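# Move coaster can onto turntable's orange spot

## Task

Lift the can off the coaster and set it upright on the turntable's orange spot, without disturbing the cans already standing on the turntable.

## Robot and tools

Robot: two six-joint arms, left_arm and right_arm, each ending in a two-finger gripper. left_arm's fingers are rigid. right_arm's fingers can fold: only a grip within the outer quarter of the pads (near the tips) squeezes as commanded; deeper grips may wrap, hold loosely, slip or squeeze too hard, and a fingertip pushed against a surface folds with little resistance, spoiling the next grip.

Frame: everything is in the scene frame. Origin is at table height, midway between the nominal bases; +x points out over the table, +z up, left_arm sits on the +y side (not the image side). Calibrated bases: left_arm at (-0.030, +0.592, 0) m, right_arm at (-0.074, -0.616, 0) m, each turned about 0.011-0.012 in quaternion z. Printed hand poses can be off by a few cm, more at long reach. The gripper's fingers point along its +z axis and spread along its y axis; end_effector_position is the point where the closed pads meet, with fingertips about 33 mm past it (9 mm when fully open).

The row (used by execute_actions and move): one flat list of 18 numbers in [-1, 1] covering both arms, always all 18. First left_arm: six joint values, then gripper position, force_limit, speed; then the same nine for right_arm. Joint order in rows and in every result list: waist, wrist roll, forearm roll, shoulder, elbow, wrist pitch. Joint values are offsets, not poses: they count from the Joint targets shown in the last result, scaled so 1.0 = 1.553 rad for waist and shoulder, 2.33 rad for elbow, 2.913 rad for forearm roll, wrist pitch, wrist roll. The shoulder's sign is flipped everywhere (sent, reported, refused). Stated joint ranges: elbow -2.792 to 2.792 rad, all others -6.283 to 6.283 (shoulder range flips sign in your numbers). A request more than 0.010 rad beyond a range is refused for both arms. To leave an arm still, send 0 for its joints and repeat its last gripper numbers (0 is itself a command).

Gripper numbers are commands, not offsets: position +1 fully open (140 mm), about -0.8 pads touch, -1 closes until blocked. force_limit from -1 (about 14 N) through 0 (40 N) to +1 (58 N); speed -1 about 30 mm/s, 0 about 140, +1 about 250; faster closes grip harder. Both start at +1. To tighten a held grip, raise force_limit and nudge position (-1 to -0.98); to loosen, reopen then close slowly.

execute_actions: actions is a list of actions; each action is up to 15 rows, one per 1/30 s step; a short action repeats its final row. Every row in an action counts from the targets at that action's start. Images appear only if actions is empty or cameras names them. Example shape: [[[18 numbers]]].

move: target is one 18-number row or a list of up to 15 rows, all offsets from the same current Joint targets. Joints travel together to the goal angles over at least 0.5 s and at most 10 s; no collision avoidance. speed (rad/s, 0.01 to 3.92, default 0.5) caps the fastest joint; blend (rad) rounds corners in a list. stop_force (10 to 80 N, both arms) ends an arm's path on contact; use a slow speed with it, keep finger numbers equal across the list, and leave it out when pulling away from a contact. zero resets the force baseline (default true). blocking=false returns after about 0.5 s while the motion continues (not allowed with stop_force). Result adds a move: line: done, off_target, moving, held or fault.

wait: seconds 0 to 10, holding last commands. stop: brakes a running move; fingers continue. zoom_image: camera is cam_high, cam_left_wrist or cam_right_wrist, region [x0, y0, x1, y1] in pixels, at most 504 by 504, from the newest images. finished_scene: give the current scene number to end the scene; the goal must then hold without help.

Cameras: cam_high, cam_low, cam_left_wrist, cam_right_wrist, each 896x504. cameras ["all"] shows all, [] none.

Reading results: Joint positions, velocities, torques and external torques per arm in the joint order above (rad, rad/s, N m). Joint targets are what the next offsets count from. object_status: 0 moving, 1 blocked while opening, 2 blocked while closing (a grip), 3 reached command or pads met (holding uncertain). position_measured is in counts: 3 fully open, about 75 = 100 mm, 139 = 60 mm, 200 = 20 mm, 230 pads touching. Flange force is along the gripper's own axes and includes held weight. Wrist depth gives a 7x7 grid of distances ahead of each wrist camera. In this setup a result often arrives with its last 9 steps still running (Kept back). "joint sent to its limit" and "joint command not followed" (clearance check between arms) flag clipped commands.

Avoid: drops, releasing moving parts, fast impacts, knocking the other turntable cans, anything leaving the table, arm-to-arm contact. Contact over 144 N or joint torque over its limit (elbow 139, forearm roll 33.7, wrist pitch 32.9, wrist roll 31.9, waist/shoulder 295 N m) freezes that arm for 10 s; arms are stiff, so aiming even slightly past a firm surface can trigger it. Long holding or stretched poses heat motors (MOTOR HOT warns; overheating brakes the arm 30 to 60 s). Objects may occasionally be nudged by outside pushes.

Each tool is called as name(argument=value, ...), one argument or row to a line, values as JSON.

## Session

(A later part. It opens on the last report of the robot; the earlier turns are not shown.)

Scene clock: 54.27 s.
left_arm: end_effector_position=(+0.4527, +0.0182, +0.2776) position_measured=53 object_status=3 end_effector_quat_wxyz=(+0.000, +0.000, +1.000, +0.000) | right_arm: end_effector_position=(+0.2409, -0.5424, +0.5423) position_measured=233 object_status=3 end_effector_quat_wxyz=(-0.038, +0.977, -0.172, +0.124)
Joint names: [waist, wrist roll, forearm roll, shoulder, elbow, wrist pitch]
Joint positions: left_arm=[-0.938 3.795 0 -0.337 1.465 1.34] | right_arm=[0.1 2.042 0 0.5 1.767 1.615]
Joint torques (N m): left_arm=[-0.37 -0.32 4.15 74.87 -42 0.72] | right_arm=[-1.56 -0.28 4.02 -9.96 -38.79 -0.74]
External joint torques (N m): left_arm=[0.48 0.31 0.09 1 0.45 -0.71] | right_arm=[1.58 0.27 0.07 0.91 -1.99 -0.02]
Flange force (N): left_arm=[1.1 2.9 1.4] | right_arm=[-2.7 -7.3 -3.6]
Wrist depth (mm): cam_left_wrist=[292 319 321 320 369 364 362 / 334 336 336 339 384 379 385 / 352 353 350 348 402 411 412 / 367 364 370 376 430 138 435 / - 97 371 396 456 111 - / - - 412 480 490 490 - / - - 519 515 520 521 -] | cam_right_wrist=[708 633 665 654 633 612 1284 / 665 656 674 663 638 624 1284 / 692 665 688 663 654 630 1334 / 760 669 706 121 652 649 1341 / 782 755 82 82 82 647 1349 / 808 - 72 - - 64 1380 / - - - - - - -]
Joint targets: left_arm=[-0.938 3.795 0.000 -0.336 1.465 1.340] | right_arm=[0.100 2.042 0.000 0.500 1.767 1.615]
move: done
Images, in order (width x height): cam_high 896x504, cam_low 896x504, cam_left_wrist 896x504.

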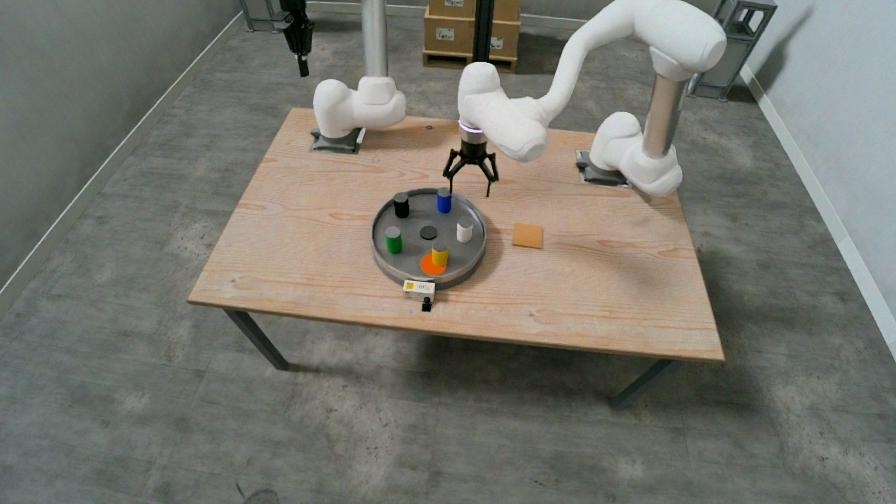

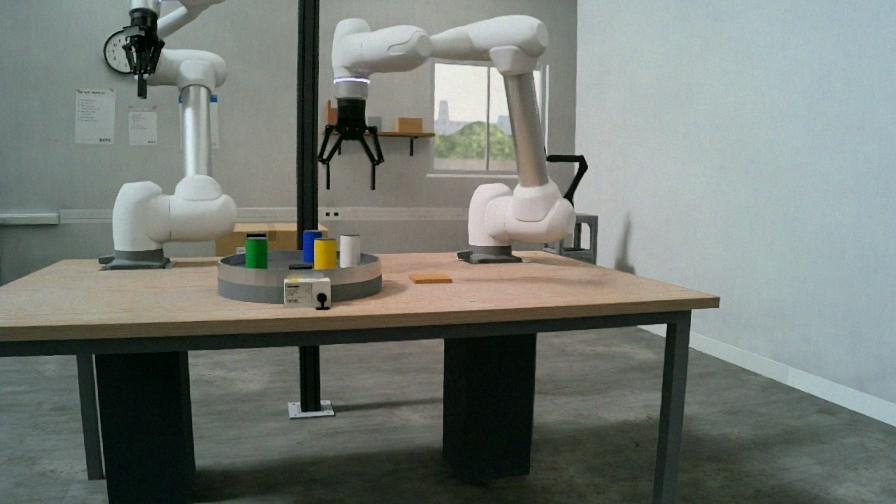

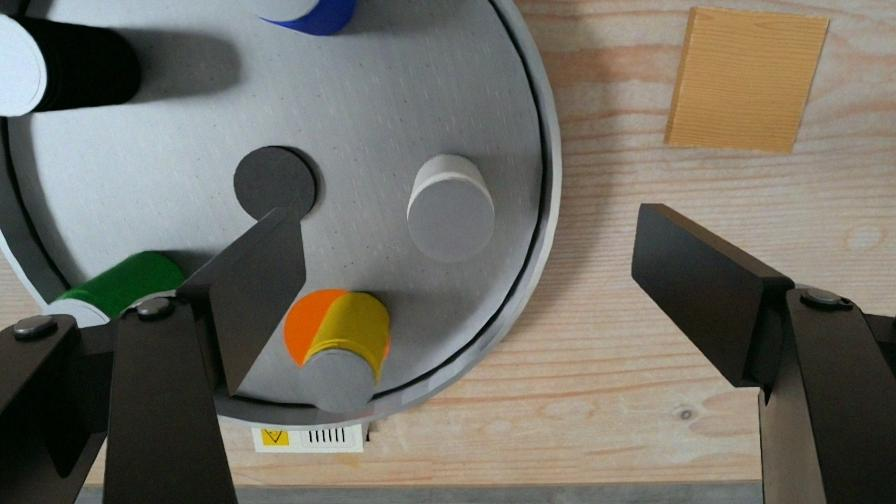

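wait(
  seconds=3.4,
  cameras=["cam_left_wrist","cam_high"],
)

zoom_image(
  camera="cam_high",
  region=[360, 180, 500, 290],
)

wait(
  seconds=2.3,
  cameras=["cam_left_wrist"],
)

wait(
  seconds=1,
  cameras=["cam_left_wrist"],
)

Scene clock: 58.23 s.
left_arm: end_effector_position=(+0.4527, +0.0182, +0.2777) position_measured=53 object_status=3 end_effector_quat_wxyz=(+0.000, +0.000, +1.000, +0.000) | right_arm: end_effector_position=(+0.2409, -0.5424, +0.5423) position_measured=233 object_status=3 end_effector_quat_wxyz=(-0.038, +0.977, -0.172, +0.124)
Joint names: [waist, wrist roll, forearm roll, shoulder, elbow, wrist pitch]
Joint positions: left_arm=[-0.938 3.795 0 -0.336 1.465 1.34] | right_arm=[0.1 2.042 0 0.5 1.767 1.615]
Joint torques (N m): left_arm=[-0.63 -0.31 4.19 75.52 -41.78 0.38] | right_arm=[-1.92 -0.14 4.09 -8.85 -38.93 -0.77]
External joint torques (N m): left_arm=[0.82 0.31 0.09 1.85 -0.18 -0.36] | right_arm=[1.93 0.13 0.04 0.06 -2.15 0.01]
Flange force (N): left_arm=[0.6 3.0 -0.3] | right_arm=[-1.8 -9.0 -4.0]
Wrist depth (mm): cam_left_wrist=[312 316 321 322 370 364 364 / 287 336 339 338 385 380 384 / 354 351 352 354 401 409 411 / 323 360 370 377 426 138 435 / - 97 391 396 454 111 - / - - 346 483 485 493 - / - - 511 512 517 519 -] | cam_right_wrist=[661 635 663 644 619 611 1277 / 678 652 667 663 638 622 1305 / 690 671 684 672 649 630 1305 / 762 682 710 121 659 640 1349 / 782 753 82 82 82 647 669 / 800 - 72 - - 64 1364 / - - - - - - -]
Joint targets: left_arm=[-0.938 3.795 0.000 -0.336 1.465 1.340] | right_arm=[0.100 2.042 0.000 0.500 1.767 1.615]
Tool commands: left_gripper/position=+0.6 left_gripper/force_limit=-0.1 left_gripper/speed=-0.5 right_gripper/position=-1.0 right_gripper/force_limit=+0.0 right_gripper/speed=+0.0
wait: 3.40 s; at rest from the start
Images, in order (width x height): cam_high 896x504, cam_left_wrist 896x504.

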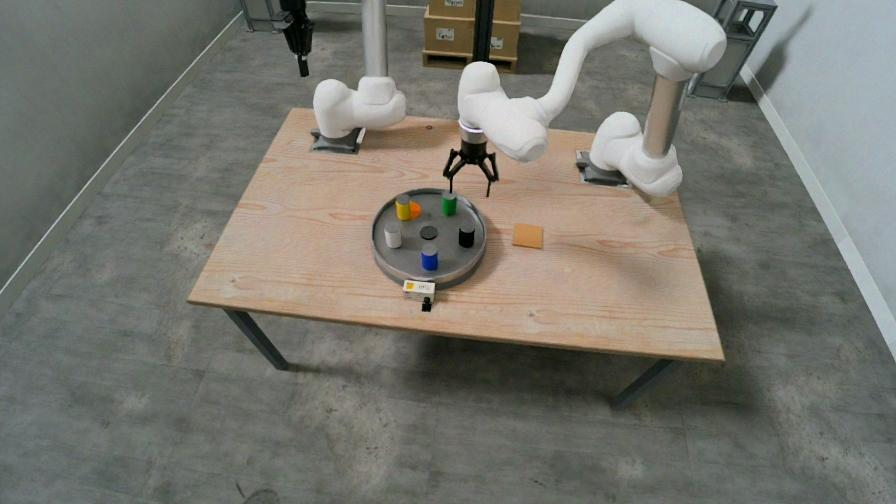

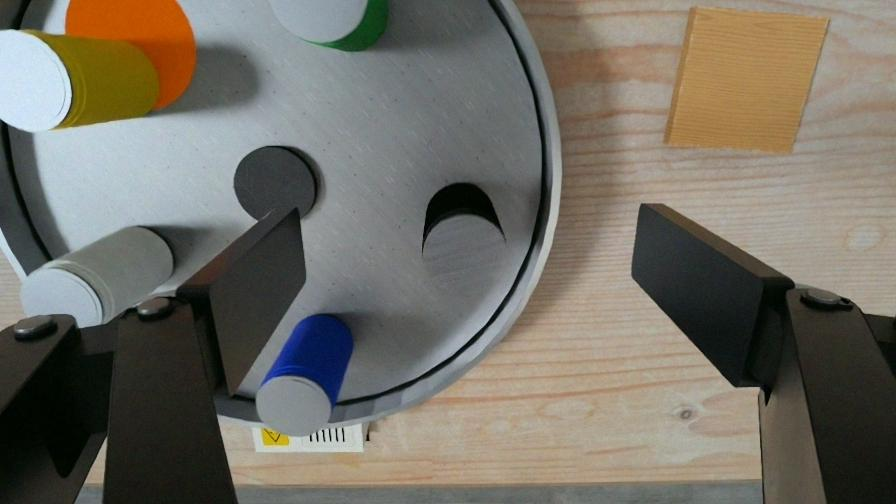

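Scaled by 3.600 from the camera's 896x504 image, which has a finer 1280x720 frame.

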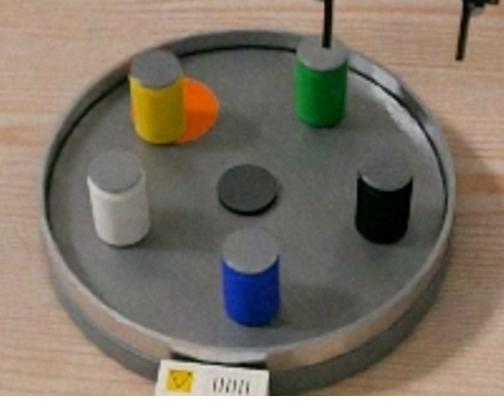

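Scene clock: 60.53 s.
left_arm: end_effector_position=(+0.4527, +0.0182, +0.2777) position_measured=53 object_status=3 end_effector_quat_wxyz=(+0.000, +0.000, +1.000, +0.000) | right_arm: end_effector_position=(+0.2409, -0.5424, +0.5423) position_measured=233 object_status=3 end_effector_quat_wxyz=(-0.038, +0.977, -0.172, +0.124)
Joint names: [waist, wrist roll, forearm roll, shoulder, elbow, wrist pitch]
Joint positions: left_arm=[-0.938 3.795 0 -0.336 1.465 1.34] | right_arm=[0.1 2.042 0 0.5 1.767 1.615]
Joint torques (N m): left_arm=[0.21 -0.36 4.2 75.86 -41.96 0.38] | right_arm=[-1.93 -0.32 3.94 -9.76 -39.08 -0.78]
External joint torques (N m): left_arm=[-0.19 0.36 0.06 0.87 0.16 -0.36] | right_arm=[1.96 0.32 0.16 0.83 -1.86 0.02]
Flange force (N): left_arm=[1.1 1.6 0.5] | right_arm=[-3.5 -8.8 -3.4]
Wrist depth (mm): cam_left_wrist=[243 312 310 321 369 362 362 / 335 337 337 338 385 383 386 / 346 353 350 354 401 411 411 / 318 363 371 369 425 138 435 / - 97 394 391 456 111 - / - - 415 483 486 488 - / - - 515 515 518 - -] | cam_right_wrist=[710 640 669 644 624 616 1277 / 663 651 671 663 637 620 1284 / 688 656 686 672 652 635 1298 / 764 678 710 122 656 644 1356 / 792 753 82 82 82 644 1341 / 811 - 72 - - 64 1396 / - - - - - - -]
Joint targets: left_arm=[-0.938 3.795 0.000 -0.336 1.465 1.340] | right_arm=[0.100 2.042 0.000 0.500 1.767 1.615]
Tool commands: left_gripper/position=+0.6 left_gripper/force_limit=-0.1 left_gripper/speed=-0.5 right_gripper/position=-1.0 right_gripper/force_limit=+0.0 right_gripper/speed=+0.0
wait: 2.30 s; at rest by 0.17 s
Images, in order (width x height): cam_left_wrist 896x504.

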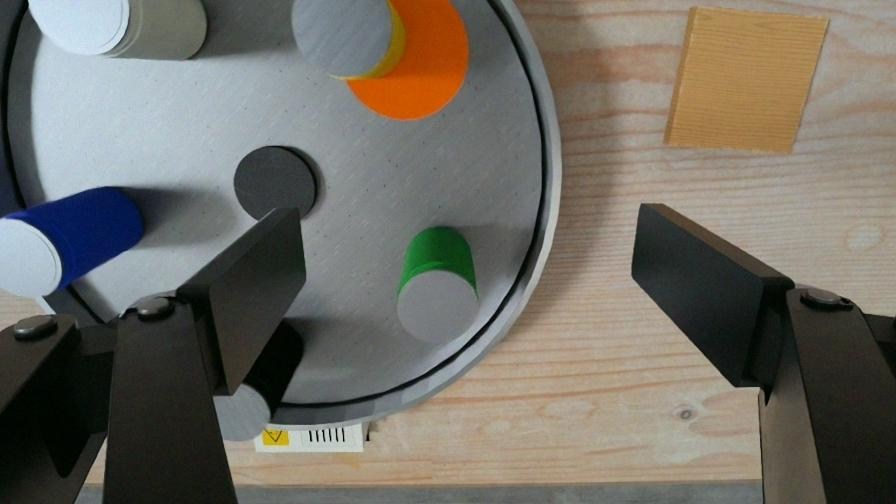

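Scene clock: 61.53 s.
left_arm: end_effector_position=(+0.4527, +0.0182, +0.2777) position_measured=53 object_status=3 end_effector_quat_wxyz=(+0.000, +0.000, +1.000, +0.000) | right_arm: end_effector_position=(+0.2409, -0.5424, +0.5423) position_measured=233 object_status=3 end_effector_quat_wxyz=(-0.038, +0.977, -0.172, +0.124)
Joint names: [waist, wrist roll, forearm roll, shoulder, elbow, wrist pitch]
Joint positions: left_arm=[-0.938 3.795 0 -0.336 1.465 1.34] | right_arm=[0.1 2.042 0 0.5 1.767 1.615]
Joint torques (N m): left_arm=[-0.21 -0.23 4.17 75.85 -41.87 0.42] | right_arm=[-1.8 -0.28 4 -9.71 -38.88 -0.86]
External joint torques (N m): left_arm=[0.34 0.23 0.09 1.03 0.12 -0.39] | right_arm=[1.62 0.28 0.1 0.66 -2.06 0.09]
Flange force (N): left_arm=[0.8 2.1 0.4] | right_arm=[-2.4 -7.7 -3.9]
Wrist depth (mm): cam_left_wrist=[318 320 321 322 371 363 364 / 285 335 336 330 386 382 385 / 352 353 353 - 398 409 412 / 373 365 370 378 425 138 436 / - 97 389 393 456 111 - / - - 402 483 486 490 - / - - 515 515 516 519 -] | cam_right_wrist=[710 640 669 644 625 611 1270 / 665 652 674 659 644 624 1298 / 692 667 686 672 656 633 1341 / 767 678 708 121 667 638 1326 / 792 762 82 82 82 651 1364 / 808 - 72 - - 64 1396 / - - - - - - -]
Joint targets: left_arm=[-0.938 3.795 0.000 -0.336 1.465 1.340] | right_arm=[0.100 2.042 0.000 0.500 1.767 1.615]
Tool commands: left_gripper/position=+0.6 left_gripper/force_limit=-0.1 left_gripper/speed=-0.5 right_gripper/position=-1.0 right_gripper/force_limit=+0.0 right_gripper/speed=+0.0
wait: 1.00 s; at rest by 0.17 s
Images, in order (width x height): cam_left_wrist 896x504.

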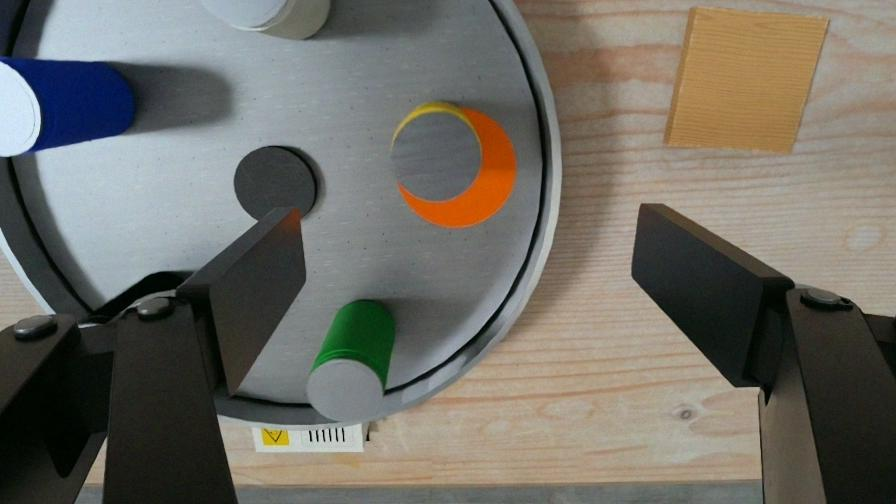

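move(
  target=[-0.0036,-0.002,0,-0.0681,0.0656,-0.0886,0.35,-0.1,-0.5,0,0,0,0,0,0,-1,0,0],
  speed=0.35,
  cameras=["cam_left_wrist"],
)

Scene clock: 67.07 s.
left_arm: end_effector_position=(+0.4553, +0.0078, +0.1179) position_measured=85 object_status=3 end_effector_quat_wxyz=(+0.000, +0.000, +1.000, +0.000) | right_arm: end_effector_position=(+0.2409, -0.5424, +0.5423) position_measured=233 object_status=3 end_effector_quat_wxyz=(-0.038, +0.977, -0.172, +0.124)
Joint names: [waist, wrist roll, forearm roll, shoulder, elbow, wrist pitch]
Joint positions: left_arm=[-0.944 3.789 0 -0.442 1.617 1.082] | right_arm=[0.1 2.042 0 0.5 1.767 1.615]
Joint torques (N m): left_arm=[0.03 -0.35 3.81 82.57 -38.02 0.48] | right_arm=[-1.78 -0.22 4.03 -9.23 -38.96 -0.77]
External joint torques (N m): left_arm=[-0.05 0.35 0.06 1.09 -0.04 -0.46] | right_arm=[1.78 0.22 0.09 0.41 -2.08 0]
Flange force (N): left_arm=[0.8 1.6 -0.1] | right_arm=[-2.2 -8.4 -3.8]
Wrist depth (mm): cam_left_wrist=[176 177 178 179 179 228 228 / 185 186 186 188 188 237 235 / 194 194 197 182 195 250 251 / 199 200 203 203 119 260 267 / - - 218 121 124 - - / - - 233 234 233 - - / - - 226 247 250 - -] | cam_right_wrist=[704 637 665 642 627 614 1284 / 674 651 674 663 640 625 1319 / 652 665 690 680 656 630 1312 / 762 674 704 121 663 645 1356 / 787 760 82 82 82 652 1364 / 814 - 72 - - 64 1364 / - - - - - - -]
Joint targets: left_arm=[-0.944 3.789 0.000 -0.442 1.617 1.082] | right_arm=[0.100 2.042 0.000 0.500 1.767 1.615]
move: done
Images, in order (width x height): cam_left_wrist 896x504.

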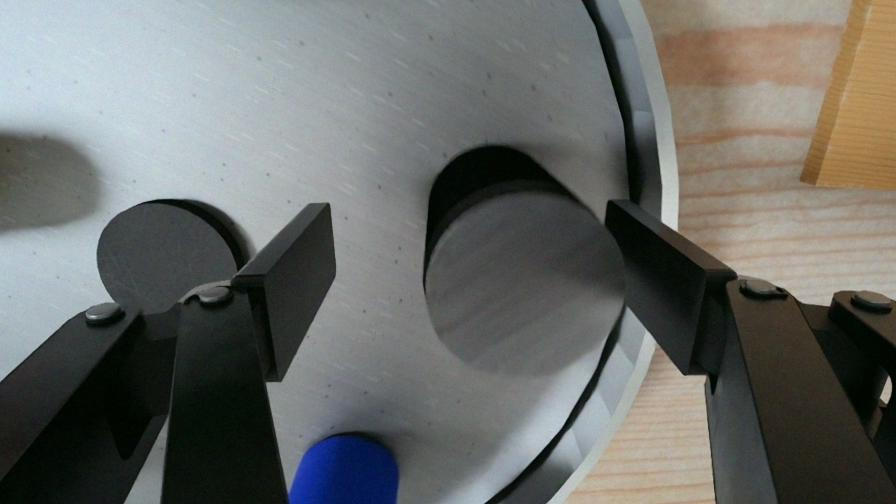

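move(
  target=[0.0043,0.0023,0,0.0057,0.0058,-0.0016,0.35,-0.1,-0.5,0,0,0,0,0,0,-1,0,0],
)

Scene clock: 68.47 s.
left_arm: end_effector_position=(+0.4554, +0.0159, +0.1179) position_measured=85 object_status=3 end_effector_quat_wxyz=(+0.000, +0.000, +1.000, +0.000) | right_arm: end_effector_position=(+0.2409, -0.5424, +0.5423) position_measured=233 object_status=3 end_effector_quat_wxyz=(-0.038, +0.977, -0.172, +0.124)
Joint names: [waist, wrist roll, forearm roll, shoulder, elbow, wrist pitch]
Joint positions: left_arm=[-0.937 3.796 0 -0.434 1.631 1.077] | right_arm=[0.1 2.042 0 0.5 1.767 1.615]
Joint torques (N m): left_arm=[1.24 -0.43 3.8 79.89 -37.46 0.54] | right_arm=[-2.24 -0.28 4.08 -9.65 -38.99 -0.69]
External joint torques (N m): left_arm=[-1.38 0.43 0.05 2.33 -0.41 -0.53] | right_arm=[2.21 0.27 0.02 0.66 -1.93 -0.07]
Flange force (N): left_arm=[2.8 1.4 -1.3] | right_arm=[-3.6 -10.0 -3.4]
Wrist depth (mm): cam_left_wrist=[- 176 176 175 179 228 226 / 184 185 183 - 187 239 235 / 194 194 110 - 198 252 249 / 198 196 127 211 206 261 267 / - - 217 220 221 - - / - - 232 231 232 - - / - - 213 242 314 - -] | cam_right_wrist=[700 632 665 642 627 614 1270 / 676 652 669 661 642 620 1284 / 619 661 690 672 654 632 1291 / 762 682 704 121 661 645 1341 / 782 753 82 82 82 647 1349 / 808 - 72 - - 64 1388 / - - - - - - -]
Joint targets: left_arm=[-0.937 3.796 0.000 -0.433 1.631 1.077] | right_arm=[0.100 2.042 0.000 0.500 1.767 1.615]
move: done

wait(
  seconds=1.75,
)

execute_actions(
  actions=[
    [[0,0,0,0,0,0,-1,-0.1,-0.4,0,0,0,0,0,0,-1,0,0]],
    [[0,0,0,0.0443,-0.0426,0.0576,-1,-0.1,-0.4,0,0,0,0,0,0,-1,0,0]],
    [[0,0,0,0.0238,-0.023,0.031,-1,-0.1,-0.4,0,0,0,0,0,0,-1,0,0]],
  ],
  cameras=["cam_left_wrist","cam_high"],
)

Scene clock: 70.70 s.
left_arm: end_effector_position=(+0.4554, +0.0160, +0.1179) position_measured=85 object_status=3 end_effector_quat_wxyz=(+0.000, +0.000, +1.000, +0.000) | right_arm: end_effector_position=(+0.2409, -0.5424, +0.5423) position_measured=233 object_status=3 end_effector_quat_wxyz=(-0.038, +0.977, -0.172, +0.124)
Joint names: [waist, wrist roll, forearm roll, shoulder, elbow, wrist pitch]
Joint positions: left_arm=[-0.937 3.796 0 -0.433 1.631 1.077] | right_arm=[0.1 2.042 0 0.5 1.767 1.615]
Joint torques (N m): left_arm=[-0.79 -0.31 3.78 80.66 -37.59 0.42] | right_arm=[-1.55 -0.25 4.03 -9.05 -38.57 -0.75]
External joint torques (N m): left_arm=[1.15 0.31 0.08 1.76 -0.19 -0.4] | right_arm=[1.54 0.24 0.09 0.25 -2.59 -0.01]
Flange force (N): left_arm=[0.0 3.0 -0.9] | right_arm=[-1.0 -8.0 -4.7]
Wrist depth (mm): cam_left_wrist=[176 177 177 178 178 228 226 / 184 185 185 156 188 239 235 / 194 194 111 - 196 252 248 / 198 200 113 114 206 260 266 / - - 217 220 220 - - / - - 233 233 234 - - / - - 221 247 309 - -] | cam_right_wrist=[659 635 665 652 625 616 1277 / 674 661 674 654 637 625 1305 / 617 665 692 672 654 637 1341 / 760 680 706 121 659 649 1326 / 784 753 82 82 82 649 1356 / 806 - 72 - - 64 1372 / - - - - - - -]
Joint targets: left_arm=[-0.937 3.796 0.000 -0.433 1.631 1.077] | right_arm=[0.100 2.042 0.000 0.500 1.767 1.615]
Tool commands: left_gripper/position=+0.35 left_gripper/force_limit=-0.1 left_gripper/speed=-0.5 right_gripper/position=-1.0 right_gripper/force_limit=+0.0 right_gripper/speed=+0.0
wait: 1.77 s; at rest from the start

Scene clock: 71.90 s.
left_arm: end_effector_position=(+0.4511, +0.0216, +0.2656) position_measured=232 object_status=3 end_effector_quat_wxyz=(+0.001, +0.000, +1.000, -0.001) end_effector_velocity=(-0.021, +0.028, +0.187) end_effector_angular_velocity=(+0.008, +0.006, +0.001) | right_arm: end_effector_position=(+0.2409, -0.5424, +0.5423) position_measured=233 object_status=3 end_effector_quat_wxyz=(-0.038, +0.977, -0.172, +0.124)
Joint names: [waist, wrist roll, forearm roll, shoulder, elbow, wrist pitch]
Joint positions: left_arm=[-0.937 3.796 0 -0.335 1.489 1.316] | right_arm=[0.1 2.042 0 0.5 1.767 1.615]
Joint velocities: left_arm=[0.001 0 0 0.125 -0.174 0.309] | right_arm=[within noise]
Joint torques (N m): left_arm=[-1.75 -0.34 3.05 52.68 -30.4 0.08] | right_arm=[-2.31 -0.27 4.01 -9.74 -38.64 -0.72]
External joint torques (N m): left_arm=[-0.18 0.33 -0.01 -1.38 0.38 -0.21] | right_arm=[2.35 0.26 0.1 0.81 -2.29 -0.05]
External joint torques at the end of the 1st action: left_arm=[0.2 0.3 0.03 1.83 0.05 -0.45] | right_arm=[1.77 0.26 0 0.11 -1.97 0.05]
External joint torques at the end of the 2nd action: left_arm=[-0.21 0.32 0.06 0.48 -0.4 -0.48] | right_arm=[1.76 0.31 0 0.24 -2.04 -0.01]
Flange force (N): left_arm=[-1.0 -0.8 1.4] | right_arm=[-3.7 -10.4 -4.1]
Flange force at the end of the 1st action (N): left_arm=[1.4 2.7 -0.6] | right_arm=[-2.0 -8.8 -3.7]
Flange force at the end of the 2nd action (N): left_arm=[0.0 0.2 0.1] | right_arm=[-2.2 -8.8 -3.7]
Wrist depth (mm): cam_left_wrist=[283 285 281 284 333 332 330 / 299 299 300 303 345 348 346 / 312 311 313 317 364 371 371 / 333 333 333 123 385 393 394 / 352 347 - - 93 406 419 / 363 - - - - - 438 / - - - - - - -] | cam_right_wrist=[708 633 667 647 627 616 1263 / 659 651 669 665 638 628 1298 / 692 659 684 672 652 640 1319 / 760 686 712 122 659 644 1341 / 779 750 82 82 82 647 1380 / 811 - 72 - - 64 1396 / - - - - - - -]
Joint targets: left_arm=[-0.937 3.796 0.000 -0.328 1.478 1.335] | right_arm=[0.100 2.042 0.000 0.500 1.767 1.615]
Kept back: 9 steps.
Step readings (joint positions of left_arm | right_arm; steps 1 to 15: 1st action; 16 to 30: 2nd action; 31 to 36: 3rd action):
0: [-0.937 3.796 0.000 -0.433 1.631 1.077] | [0.100 2.042 0.000 0.500 1.767 1.615]
1: [-0.937 3.796 0.000 -0.433 1.631 1.077] | [0.100 2.042 0.000 0.500 1.767 1.615]
2: [-0.937 3.796 0.000 -0.433 1.631 1.077] | [0.100 2.042 0.000 0.500 1.767 1.615]
4: [-0.937 3.796 0.000 -0.433 1.631 1.077] | [0.100 2.042 0.000 0.500 1.767 1.615]
8: [-0.937 3.796 0.000 -0.433 1.631 1.077] | [0.100 2.042 0.000 0.500 1.767 1.615]
15: [-0.937 3.796 0.000 -0.433 1.631 1.077] | [0.100 2.042 0.000 0.500 1.767 1.615]
16: [-0.937 3.796 0.000 -0.433 1.631 1.077] | [0.100 2.042 0.000 0.500 1.767 1.615]
17: [-0.937 3.796 0.000 -0.432 1.629 1.081] | [0.100 2.042 0.000 0.500 1.767 1.615]
19: [-0.937 3.796 0.000 -0.412 1.600 1.131] | [0.100 2.042 0.000 0.500 1.767 1.615]
23: [-0.937 3.796 0.000 -0.372 1.543 1.226] | [0.100 2.042 0.000 0.500 1.767 1.615]
30: [-0.937 3.796 0.000 -0.365 1.532 1.244] | [0.100 2.042 0.000 0.500 1.767 1.615]
31: [-0.937 3.796 0.000 -0.365 1.532 1.245] | [0.100 2.042 0.000 0.500 1.767 1.615]
32: [-0.937 3.796 0.000 -0.363 1.530 1.249] | [0.100 2.042 0.000 0.500 1.767 1.615]
34: [-0.937 3.796 0.000 -0.347 1.505 1.289] | [0.100 2.042 0.000 0.500 1.767 1.615]
Images, in order (width x height): cam_high 896x504, cam_left_wrist 896x504.

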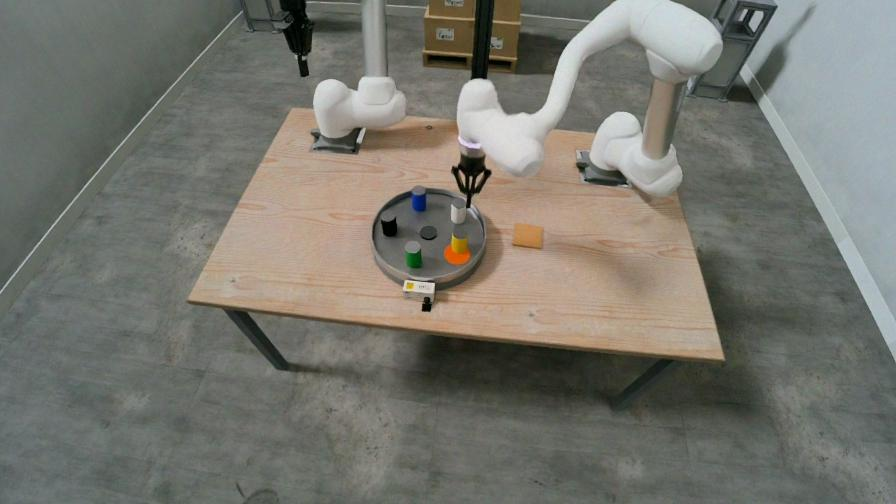

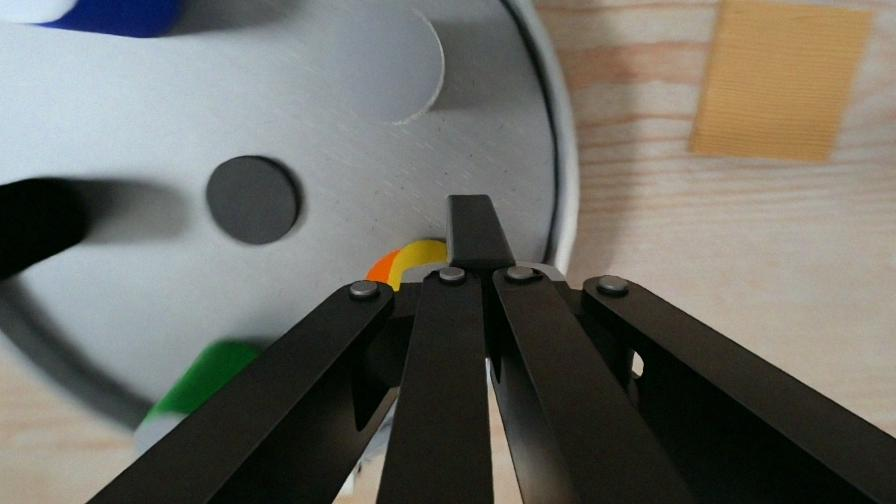

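zoom_image(
  camera="cam_high",
  region=[360, 180, 500, 290],
)

wait(
  seconds=4.4,
  cameras=["cam_high","cam_left_wrist"],
)

zoom_image(
  camera="cam_high",
  region=[360, 180, 500, 290],
)

wait(
  seconds=2.2,
  cameras=["cam_left_wrist"],
)

wait(
  seconds=1,
  cameras=["cam_left_wrist"],
)

Scaled by 3.600 from the camera's 896x504 image, which has a finer 1280x720 frame.

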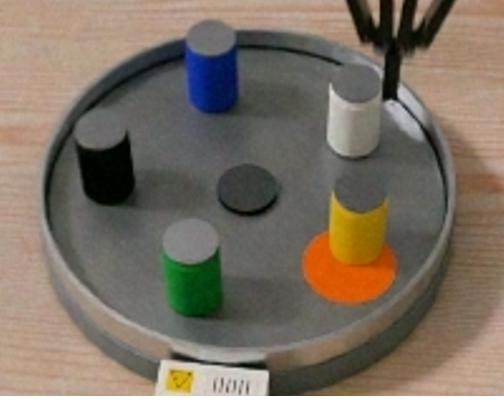

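Scene clock: 77.93 s.
left_arm: end_effector_position=(+0.4498, +0.0234, +0.2769) position_measured=232 object_status=3 end_effector_quat_wxyz=(+0.000, +0.000, +1.000, +0.000) | right_arm: end_effector_position=(+0.2409, -0.5424, +0.5423) position_measured=233 object_status=3 end_effector_quat_wxyz=(-0.038, +0.977, -0.172, +0.124)
Joint names: [waist, wrist roll, forearm roll, shoulder, elbow, wrist pitch]
Joint positions: left_arm=[-0.937 3.796 0 -0.328 1.478 1.335] | right_arm=[0.1 2.042 0 0.5 1.767 1.615]
Joint torques (N m): left_arm=[-0.3 -0.28 4.18 74.67 -41.9 0.42] | right_arm=[-1.43 -0.36 4.1 -9.35 -38.6 -0.79]
External joint torques (N m): left_arm=[0.06 0.28 0.07 1.43 0.03 -0.4] | right_arm=[1.52 0.36 -0.01 0.33 -2.18 0.03]
Flange force (N): left_arm=[1.3 2.2 0.2] | right_arm=[-1.8 -8.1 -4.1]
Wrist depth (mm): cam_left_wrist=[321 322 321 320 369 362 362 / 327 336 336 259 383 381 384 / 312 350 351 354 403 408 410 / 370 372 371 123 425 432 431 / 384 388 - - 93 448 460 / 472 - - - - - 484 / - - - - - - -] | cam_right_wrist=[702 637 667 649 624 617 1250 / 669 649 672 665 647 622 1298 / 690 663 684 671 651 633 1334 / 762 684 706 121 659 649 1334 / 772 760 82 82 82 649 1372 / 811 - 72 - - 64 1380 / - - - - - - -]
Joint targets: left_arm=[-0.937 3.796 0.000 -0.328 1.478 1.335] | right_arm=[0.100 2.042 0.000 0.500 1.767 1.615]
Tool commands: left_gripper/position=-1.0 left_gripper/force_limit=-0.1 left_gripper/speed=-0.4 right_gripper/position=-1.0 right_gripper/force_limit=+0.0 right_gripper/speed=+0.0
wait: 4.40 s; at rest from the start
Images, in order (width x height): cam_high 896x504, cam_left_wrist 896x504.

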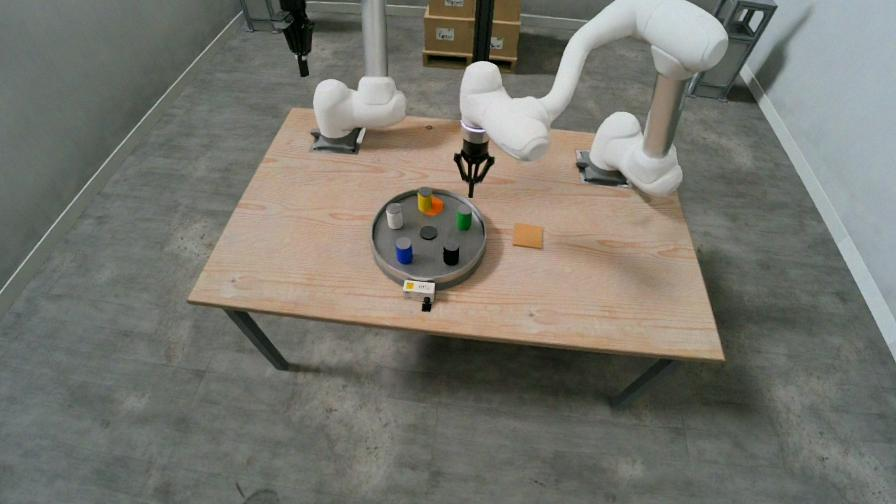

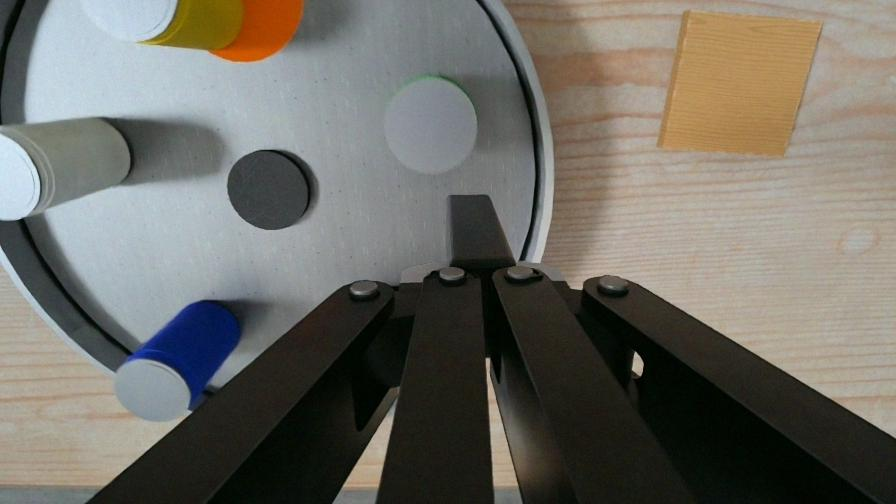

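Scaled by 3.600 from the camera's 896x504 image, which has a finer 1280x720 frame.

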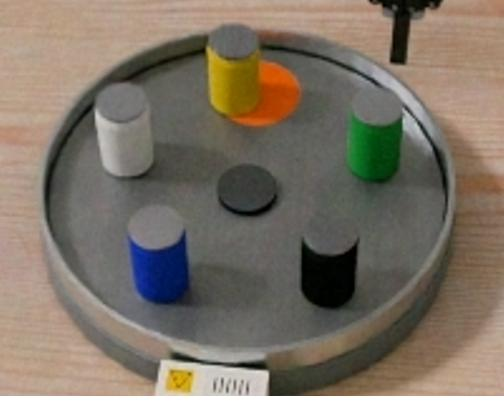

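Scene clock: 80.13 s.
left_arm: end_effector_position=(+0.4498, +0.0234, +0.2769) position_measured=232 object_status=3 end_effector_quat_wxyz=(+0.000, +0.000, +1.000, +0.000) | right_arm: end_effector_position=(+0.2409, -0.5424, +0.5423) position_measured=233 object_status=3 end_effector_quat_wxyz=(-0.038, +0.977, -0.172, +0.124)
Joint names: [waist, wrist roll, forearm roll, shoulder, elbow, wrist pitch]
Joint positions: left_arm=[-0.937 3.796 0 -0.328 1.478 1.335] | right_arm=[0.1 2.042 0 0.5 1.767 1.615]
Joint torques (N m): left_arm=[-0.11 -0.35 4.18 74.22 -42.09 0.43] | right_arm=[-1.68 -0.3 4.1 -9.6 -38.58 -0.73]
External joint torques (N m): left_arm=[0.22 0.35 0.07 1.37 0.44 -0.41] | right_arm=[1.65 0.3 0.01 0.62 -2.38 -0.03]
Flange force (N): left_arm=[1.5 3.0 0.8] | right_arm=[-2.1 -8.2 -4.3]
Wrist depth (mm): cam_left_wrist=[317 320 321 323 370 364 363 / 297 335 336 336 385 381 388 / 351 348 348 - 403 409 413 / 372 372 372 123 425 433 435 / 379 355 - - 93 449 460 / - - - - - - 482 / - - - - - - -] | cam_right_wrist=[658 632 667 647 627 619 1284 / 672 654 674 658 633 622 1277 / 680 671 686 671 658 635 1341 / 769 678 708 121 665 649 1380 / 779 762 82 82 82 647 1372 / 814 - 72 - - 64 1388 / - - - - - - -]
Joint targets: left_arm=[-0.937 3.796 0.000 -0.328 1.478 1.335] | right_arm=[0.100 2.042 0.000 0.500 1.767 1.615]
Tool commands: left_gripper/position=-1.0 left_gripper/force_limit=-0.1 left_gripper/speed=-0.4 right_gripper/position=-1.0 right_gripper/force_limit=+0.0 right_gripper/speed=+0.0
wait: 2.20 s; at rest by 0.17 s
Images, in order (width x height): cam_left_wrist 896x504.

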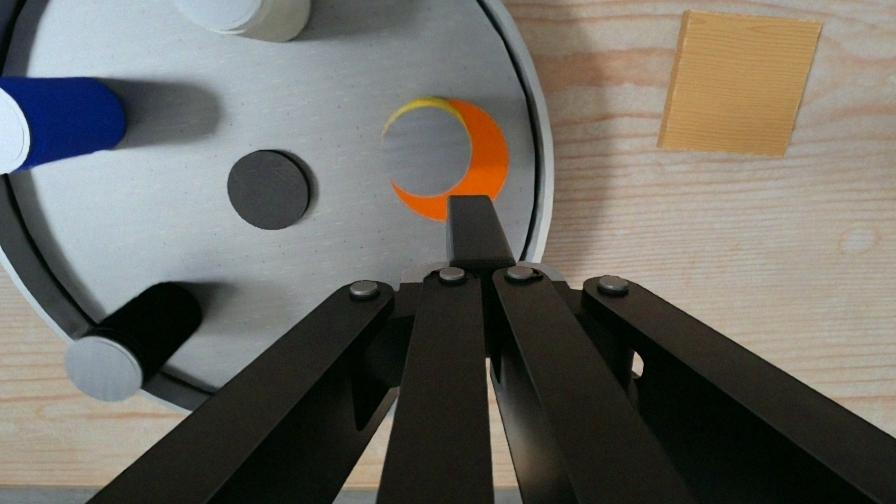

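Scene clock: 81.13 s.
left_arm: end_effector_position=(+0.4498, +0.0234, +0.2769) position_measured=232 object_status=3 end_effector_quat_wxyz=(+0.000, +0.000, +1.000, +0.000) | right_arm: end_effector_position=(+0.2409, -0.5424, +0.5423) position_measured=233 object_status=3 end_effector_quat_wxyz=(-0.038, +0.977, -0.172, +0.124)
Joint names: [waist, wrist roll, forearm roll, shoulder, elbow, wrist pitch]
Joint positions: left_arm=[-0.937 3.796 0 -0.328 1.478 1.335] | right_arm=[0.1 2.042 0 0.5 1.767 1.615]
Joint torques (N m): left_arm=[-0.34 -0.29 4.25 74.53 -41.85 0.4] | right_arm=[-1.85 -0.3 4.04 -9.33 -38.89 -0.83]
External joint torques (N m): left_arm=[0.28 0.29 0 1.57 0.06 -0.37] | right_arm=[2.06 0.29 0.08 0.56 -2.11 0.06]
Flange force (N): left_arm=[1.2 2.6 0.1] | right_arm=[-3.1 -9.6 -4.0]
Wrist depth (mm): cam_left_wrist=[251 316 313 318 370 363 363 / 333 334 335 339 383 382 384 / 344 350 348 355 404 409 410 / 330 371 373 123 428 432 435 / 383 389 - - 93 449 460 / 472 - - - - - 485 / - - - - - - -] | cam_right_wrist=[714 637 671 644 624 616 1298 / 669 654 680 663 635 627 1291 / 688 658 684 663 652 637 1312 / 762 676 706 121 659 645 1334 / 782 760 82 82 82 652 1341 / 811 - 72 - - 64 1404 / - - - - - - -]
Joint targets: left_arm=[-0.937 3.796 0.000 -0.328 1.478 1.335] | right_arm=[0.100 2.042 0.000 0.500 1.767 1.615]
Tool commands: left_gripper/position=-1.0 left_gripper/force_limit=-0.1 left_gripper/speed=-0.4 right_gripper/position=-1.0 right_gripper/force_limit=+0.0 right_gripper/speed=+0.0
wait: 1.00 s; at rest by 0.17 s
Images, in order (width x height): cam_left_wrist 896x504.

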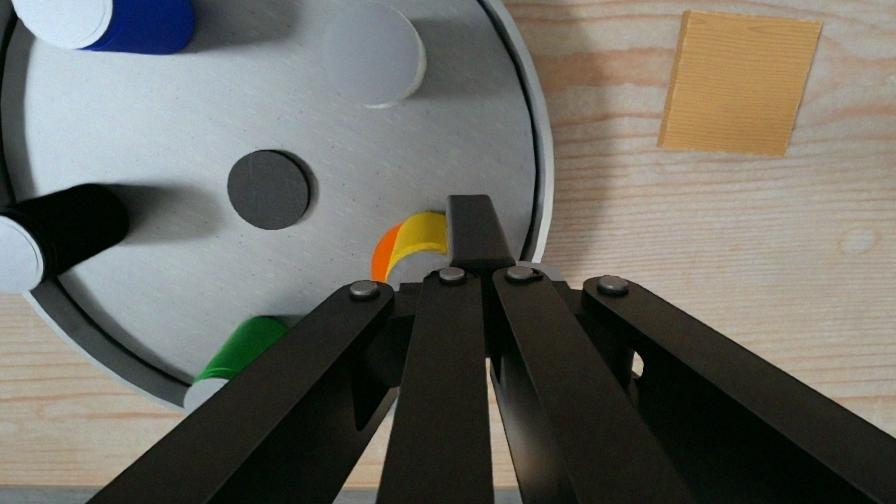

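move(
  target=[0,0,0,-0.0681,0.0656,-0.0886,0.35,-0.1,0,0,0,0,0,0,0,-1,0,0],
  speed=0.35,
)

Scene clock: 84.70 s.
left_arm: end_effector_position=(+0.4554, +0.0159, +0.1180) position_measured=85 object_status=3 end_effector_quat_wxyz=(+0.000, +0.000, +1.000, +0.000) | right_arm: end_effector_position=(+0.2409, -0.5424, +0.5423) position_measured=233 object_status=3 end_effector_quat_wxyz=(-0.038, +0.977, -0.172, +0.124)
Joint names: [waist, wrist roll, forearm roll, shoulder, elbow, wrist pitch]
Joint positions: left_arm=[-0.937 3.796 0 -0.433 1.631 1.078] | right_arm=[0.1 2.042 0 0.5 1.767 1.615]
Joint torques (N m): left_arm=[-0.2 -0.33 3.82 81.75 -38 0.6] | right_arm=[-1.84 -0.3 4.07 -9.75 -38.68 -0.72]
External joint torques (N m): left_arm=[0.13 0.33 0.02 0.39 0.22 -0.58] | right_arm=[1.84 0.3 0.03 0.83 -2.29 -0.04]
Flange force (N): left_arm=[0.5 1.5 0.8] | right_arm=[-2.8 -8.7 -4.1]
Wrist depth (mm): cam_left_wrist=[176 178 117 178 180 228 226 / 185 185 187 188 189 240 234 / 194 194 196 197 198 253 248 / 199 200 203 208 207 262 269 / - - 218 212 221 - - / - - 232 161 232 - - / - - 245 - 315 - -] | cam_right_wrist=[708 633 665 642 625 611 1277 / 659 656 671 659 635 622 1291 / 637 669 686 674 658 635 1312 / 762 680 710 121 665 645 1388 / 790 755 82 82 82 651 1364 / 811 - 72 - - 64 1364 / - - - - - - -]
Joint targets: left_arm=[-0.937 3.796 0.000 -0.433 1.631 1.077] | right_arm=[0.100 2.042 0.000 0.500 1.767 1.615]
move: done

wait(
  seconds=4.27,
)

execute_actions(
  actions=[
    [[0,0,0,0,0,0,-1,-0.1,0,0,0,0,0,0,0,-1,0,0]],
    [[0,0,0,0.0443,-0.0426,0.0576,-1,-0.1,0,0,0,0,0,0,0,-1,0,0]],
    [[0,0,0,0.0238,-0.023,0.031,-1,-0.1,0,0,0,0,0,0,0,-1,0,0]],
  ],
  cameras=["cam_left_wrist","cam_high"],
)

Scene clock: 89.40 s.
left_arm: end_effector_position=(+0.4554, +0.0160, +0.1179) position_measured=85 object_status=3 end_effector_quat_wxyz=(+0.000, +0.000, +1.000, +0.000) | right_arm: end_effector_position=(+0.2409, -0.5424, +0.5423) position_measured=233 object_status=3 end_effector_quat_wxyz=(-0.038, +0.977, -0.172, +0.124)
Joint names: [waist, wrist roll, forearm roll, shoulder, elbow, wrist pitch]
Joint positions: left_arm=[-0.937 3.796 0 -0.433 1.631 1.077] | right_arm=[0.1 2.042 0 0.5 1.767 1.615]
Joint torques (N m): left_arm=[-0.77 -0.32 3.85 80.93 -37.78 0.44] | right_arm=[-1.76 -0.25 4.08 -9.33 -38.72 -0.81]
External joint torques (N m): left_arm=[0.94 0.32 0.01 1.67 -0.16 -0.43] | right_arm=[1.72 0.25 0.05 0.44 -2.38 0.05]
Flange force (N): left_arm=[0.2 2.8 -0.7] | right_arm=[-1.9 -8.5 -4.4]
Wrist depth (mm): cam_left_wrist=[176 176 178 178 179 228 226 / 185 185 185 184 188 238 235 / 194 193 111 - 196 253 248 / 198 199 114 115 209 261 268 / - - 217 220 220 - - / - - 232 233 234 - - / - - 218 248 310 - -] | cam_right_wrist=[658 633 663 644 632 617 1277 / 672 647 672 665 640 625 1284 / 619 663 684 671 651 632 1334 / 760 688 706 121 663 642 1349 / 777 757 82 82 82 647 1349 / 817 - 72 - - 64 1380 / - - - - - - -]
Joint targets: left_arm=[-0.937 3.796 0.000 -0.433 1.631 1.077] | right_arm=[0.100 2.042 0.000 0.500 1.767 1.615]
Tool commands: left_gripper/position=+0.35 left_gripper/force_limit=-0.1 left_gripper/speed=+0.0 right_gripper/position=-1.0 right_gripper/force_limit=+0.0 right_gripper/speed=+0.0
wait: 4.30 s; at rest from the start

Scene clock: 90.60 s.
left_arm: end_effector_position=(+0.4511, +0.0216, +0.2657) position_measured=155 object_status=2 end_effector_quat_wxyz=(+0.001, +0.000, +1.000, -0.001) end_effector_velocity=(-0.022, +0.028, +0.188) end_effector_angular_velocity=(+0.008, +0.006, -0.001) | right_arm: end_effector_position=(+0.2409, -0.5424, +0.5423) position_measured=233 object_status=3 end_effector_quat_wxyz=(-0.038, +0.977, -0.172, +0.124)
Joint names: [waist, wrist roll, forearm roll, shoulder, elbow, wrist pitch]
Joint positions: left_arm=[-0.937 3.796 0 -0.335 1.489 1.316] | right_arm=[0.1 2.042 0 0.5 1.767 1.615]
Joint velocities: left_arm=[-0.001 0 0 0.126 -0.173 0.309] | right_arm=[within noise]
Joint torques (N m): left_arm=[-2.24 -0.26 3.03 51.29 -31.21 0.13] | right_arm=[-1.5 -0.3 4.11 -10.21 -39.04 -0.79]
External joint torques (N m): left_arm=[0.12 0.25 -0.05 -1.6 1.8 -0.25] | right_arm=[1.52 0.29 -0.01 1.32 -1.87 0.03]
External joint torques at the end of the 1st action: left_arm=[1.12 0.34 0.48 11.53 -7.65 -0.86] | right_arm=[2.16 0.27 0.11 1.06 -2.04 0.07]
External joint torques at the end of the 2nd action: left_arm=[0.01 0.34 0.04 0.28 0.83 -0.53] | right_arm=[1.54 0.29 0.09 0.13 -2.12 0.01]
Flange force (N): left_arm=[0.6 1.5 3.4] | right_arm=[-3.3 -6.7 -3.4]
Flange force at the end of the 1st action (N): left_arm=[-1.3 1.5 -14.0] | right_arm=[-4.0 -9.3 -3.8]
Flange force at the end of the 2nd action (N): left_arm=[1.3 2.3 1.7] | right_arm=[-1.4 -8.0 -3.9]
Wrist depth (mm): cam_left_wrist=[274 276 272 275 322 323 318 / 289 289 290 291 336 336 335 / 301 301 302 300 354 362 361 / 320 322 316 129 125 376 383 / 335 86 - 122 123 - 395 / - - - 128 - - - / - - - 453 - - -] | cam_right_wrist=[714 635 667 649 630 609 1257 / 674 654 674 658 638 624 1298 / 676 665 686 678 658 633 1319 / 757 682 704 121 658 640 1372 / 779 762 82 82 82 644 1372 / 806 - 72 - - 64 1380 / - - - - - - -]
Joint targets: left_arm=[-0.937 3.796 0.000 -0.328 1.478 1.335] | right_arm=[0.100 2.042 0.000 0.500 1.767 1.615]
Kept back: 9 steps.
Step readings (joint positions of left_arm | right_arm; steps 1 to 15: 1st action; 16 to 30: 2nd action; 31 to 36: 3rd action):
0: [-0.937 3.796 0.000 -0.433 1.631 1.077] | [0.100 2.042 0.000 0.500 1.767 1.615]
1: [-0.937 3.796 0.000 -0.433 1.631 1.077] | [0.100 2.042 0.000 0.500 1.767 1.615]
2: [-0.937 3.796 0.000 -0.433 1.631 1.077] | [0.100 2.042 0.000 0.500 1.767 1.615]
4: [-0.937 3.796 0.000 -0.433 1.631 1.077] | [0.100 2.042 0.000 0.500 1.767 1.615]
8: [-0.937 3.796 0.000 -0.433 1.631 1.077] | [0.100 2.042 0.000 0.500 1.767 1.615]
15: [-0.937 3.796 0.000 -0.433 1.631 1.077] | [0.100 2.042 0.000 0.500 1.767 1.615]
16: [-0.937 3.796 0.000 -0.433 1.631 1.077] | [0.100 2.042 0.000 0.500 1.767 1.615]
17: [-0.937 3.796 0.000 -0.432 1.629 1.081] | [0.100 2.042 0.000 0.500 1.767 1.615]
19: [-0.937 3.796 0.000 -0.412 1.600 1.131] | [0.100 2.042 0.000 0.500 1.767 1.615]
23: [-0.937 3.796 0.000 -0.372 1.543 1.225] | [0.100 2.042 0.000 0.500 1.767 1.615]
30: [-0.937 3.796 0.000 -0.365 1.532 1.244] | [0.100 2.042 0.000 0.500 1.767 1.615]
31: [-0.937 3.796 0.000 -0.365 1.532 1.245] | [0.100 2.042 0.000 0.500 1.767 1.615]
32: [-0.937 3.796 0.000 -0.363 1.530 1.249] | [0.100 2.042 0.000 0.500 1.767 1.615]
34: [-0.937 3.796 0.000 -0.347 1.505 1.289] | [0.100 2.042 0.000 0.500 1.767 1.615]
Images, in order (width x height): cam_high 896x504, cam_left_wrist 896x504.

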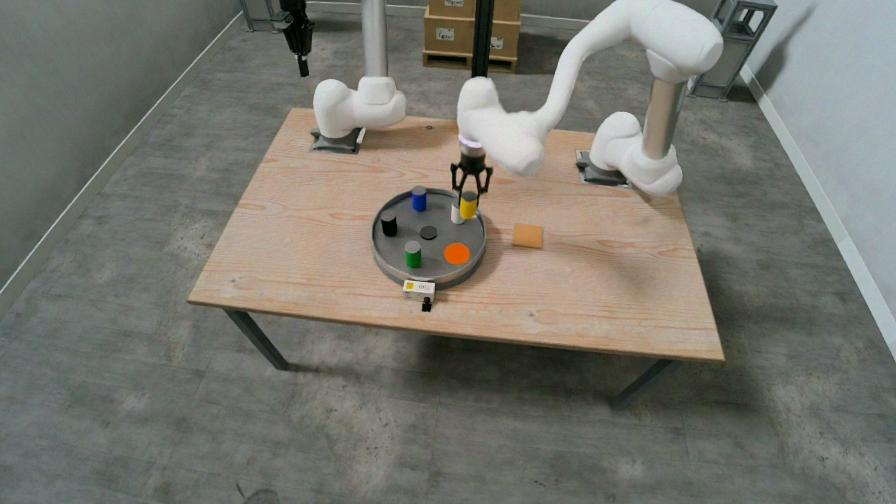

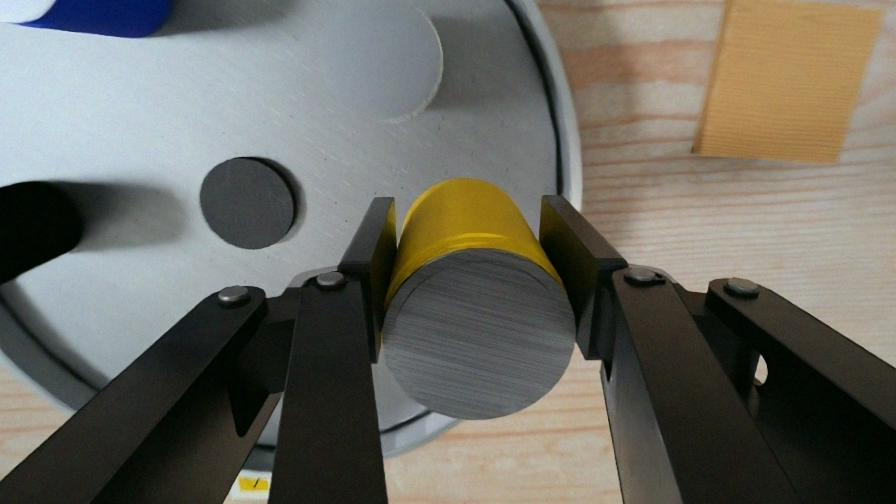

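move(
  target=[0.0026,0.0014,0,-0.0238,0.0208,-0.0291,-1,-0.1,0,0,0,0,0,0,0,-1,0,0],
)

Scene clock: 92.43 s.
left_arm: end_effector_position=(+0.4571, +0.0188, +0.2234) position_measured=155 object_status=2 end_effector_quat_wxyz=(+0.000, +0.000, +1.000, +0.000) | right_arm: end_effector_position=(+0.2409, -0.5424, +0.5423) position_measured=233 object_status=3 end_effector_quat_wxyz=(-0.038, +0.977, -0.172, +0.124)
Joint names: [waist, wrist roll, forearm roll, shoulder, elbow, wrist pitch]
Joint positions: left_arm=[-0.933 3.8 0 -0.364 1.526 1.251] | right_arm=[0.1 2.042 0 0.5 1.767 1.615]
Joint torques (N m): left_arm=[-0.52 -0.34 4.09 79.35 -42.04 0.5] | right_arm=[-1.64 -0.23 4.05 -10.13 -39.15 -0.72]
External joint torques (N m): left_arm=[0.55 0.34 0.07 -0.54 1.15 -0.48] | right_arm=[1.66 0.23 0.06 1.21 -1.84 -0.05]
Flange force (N): left_arm=[0.3 2.2 2.4] | right_arm=[-3.3 -7.1 -3.2]
Wrist depth (mm): cam_left_wrist=[269 272 266 271 320 320 315 / 281 284 287 287 333 332 333 / 295 295 296 297 348 356 360 / 312 315 310 125 129 373 382 / 330 86 - 121 124 - 396 / - - - 335 - - - / - - - 446 - - -] | cam_right_wrist=[708 638 659 644 627 614 1270 / 663 652 672 661 644 627 1334 / 686 665 688 676 645 632 1277 / 772 686 704 121 658 642 1341 / 784 762 82 82 82 656 1341 / 808 - 72 - - 64 1364 / - - - - - - -]
Joint targets: left_arm=[-0.933 3.800 0.000 -0.365 1.527 1.251] | right_arm=[0.100 2.042 0.000 0.500 1.767 1.615]
move: done


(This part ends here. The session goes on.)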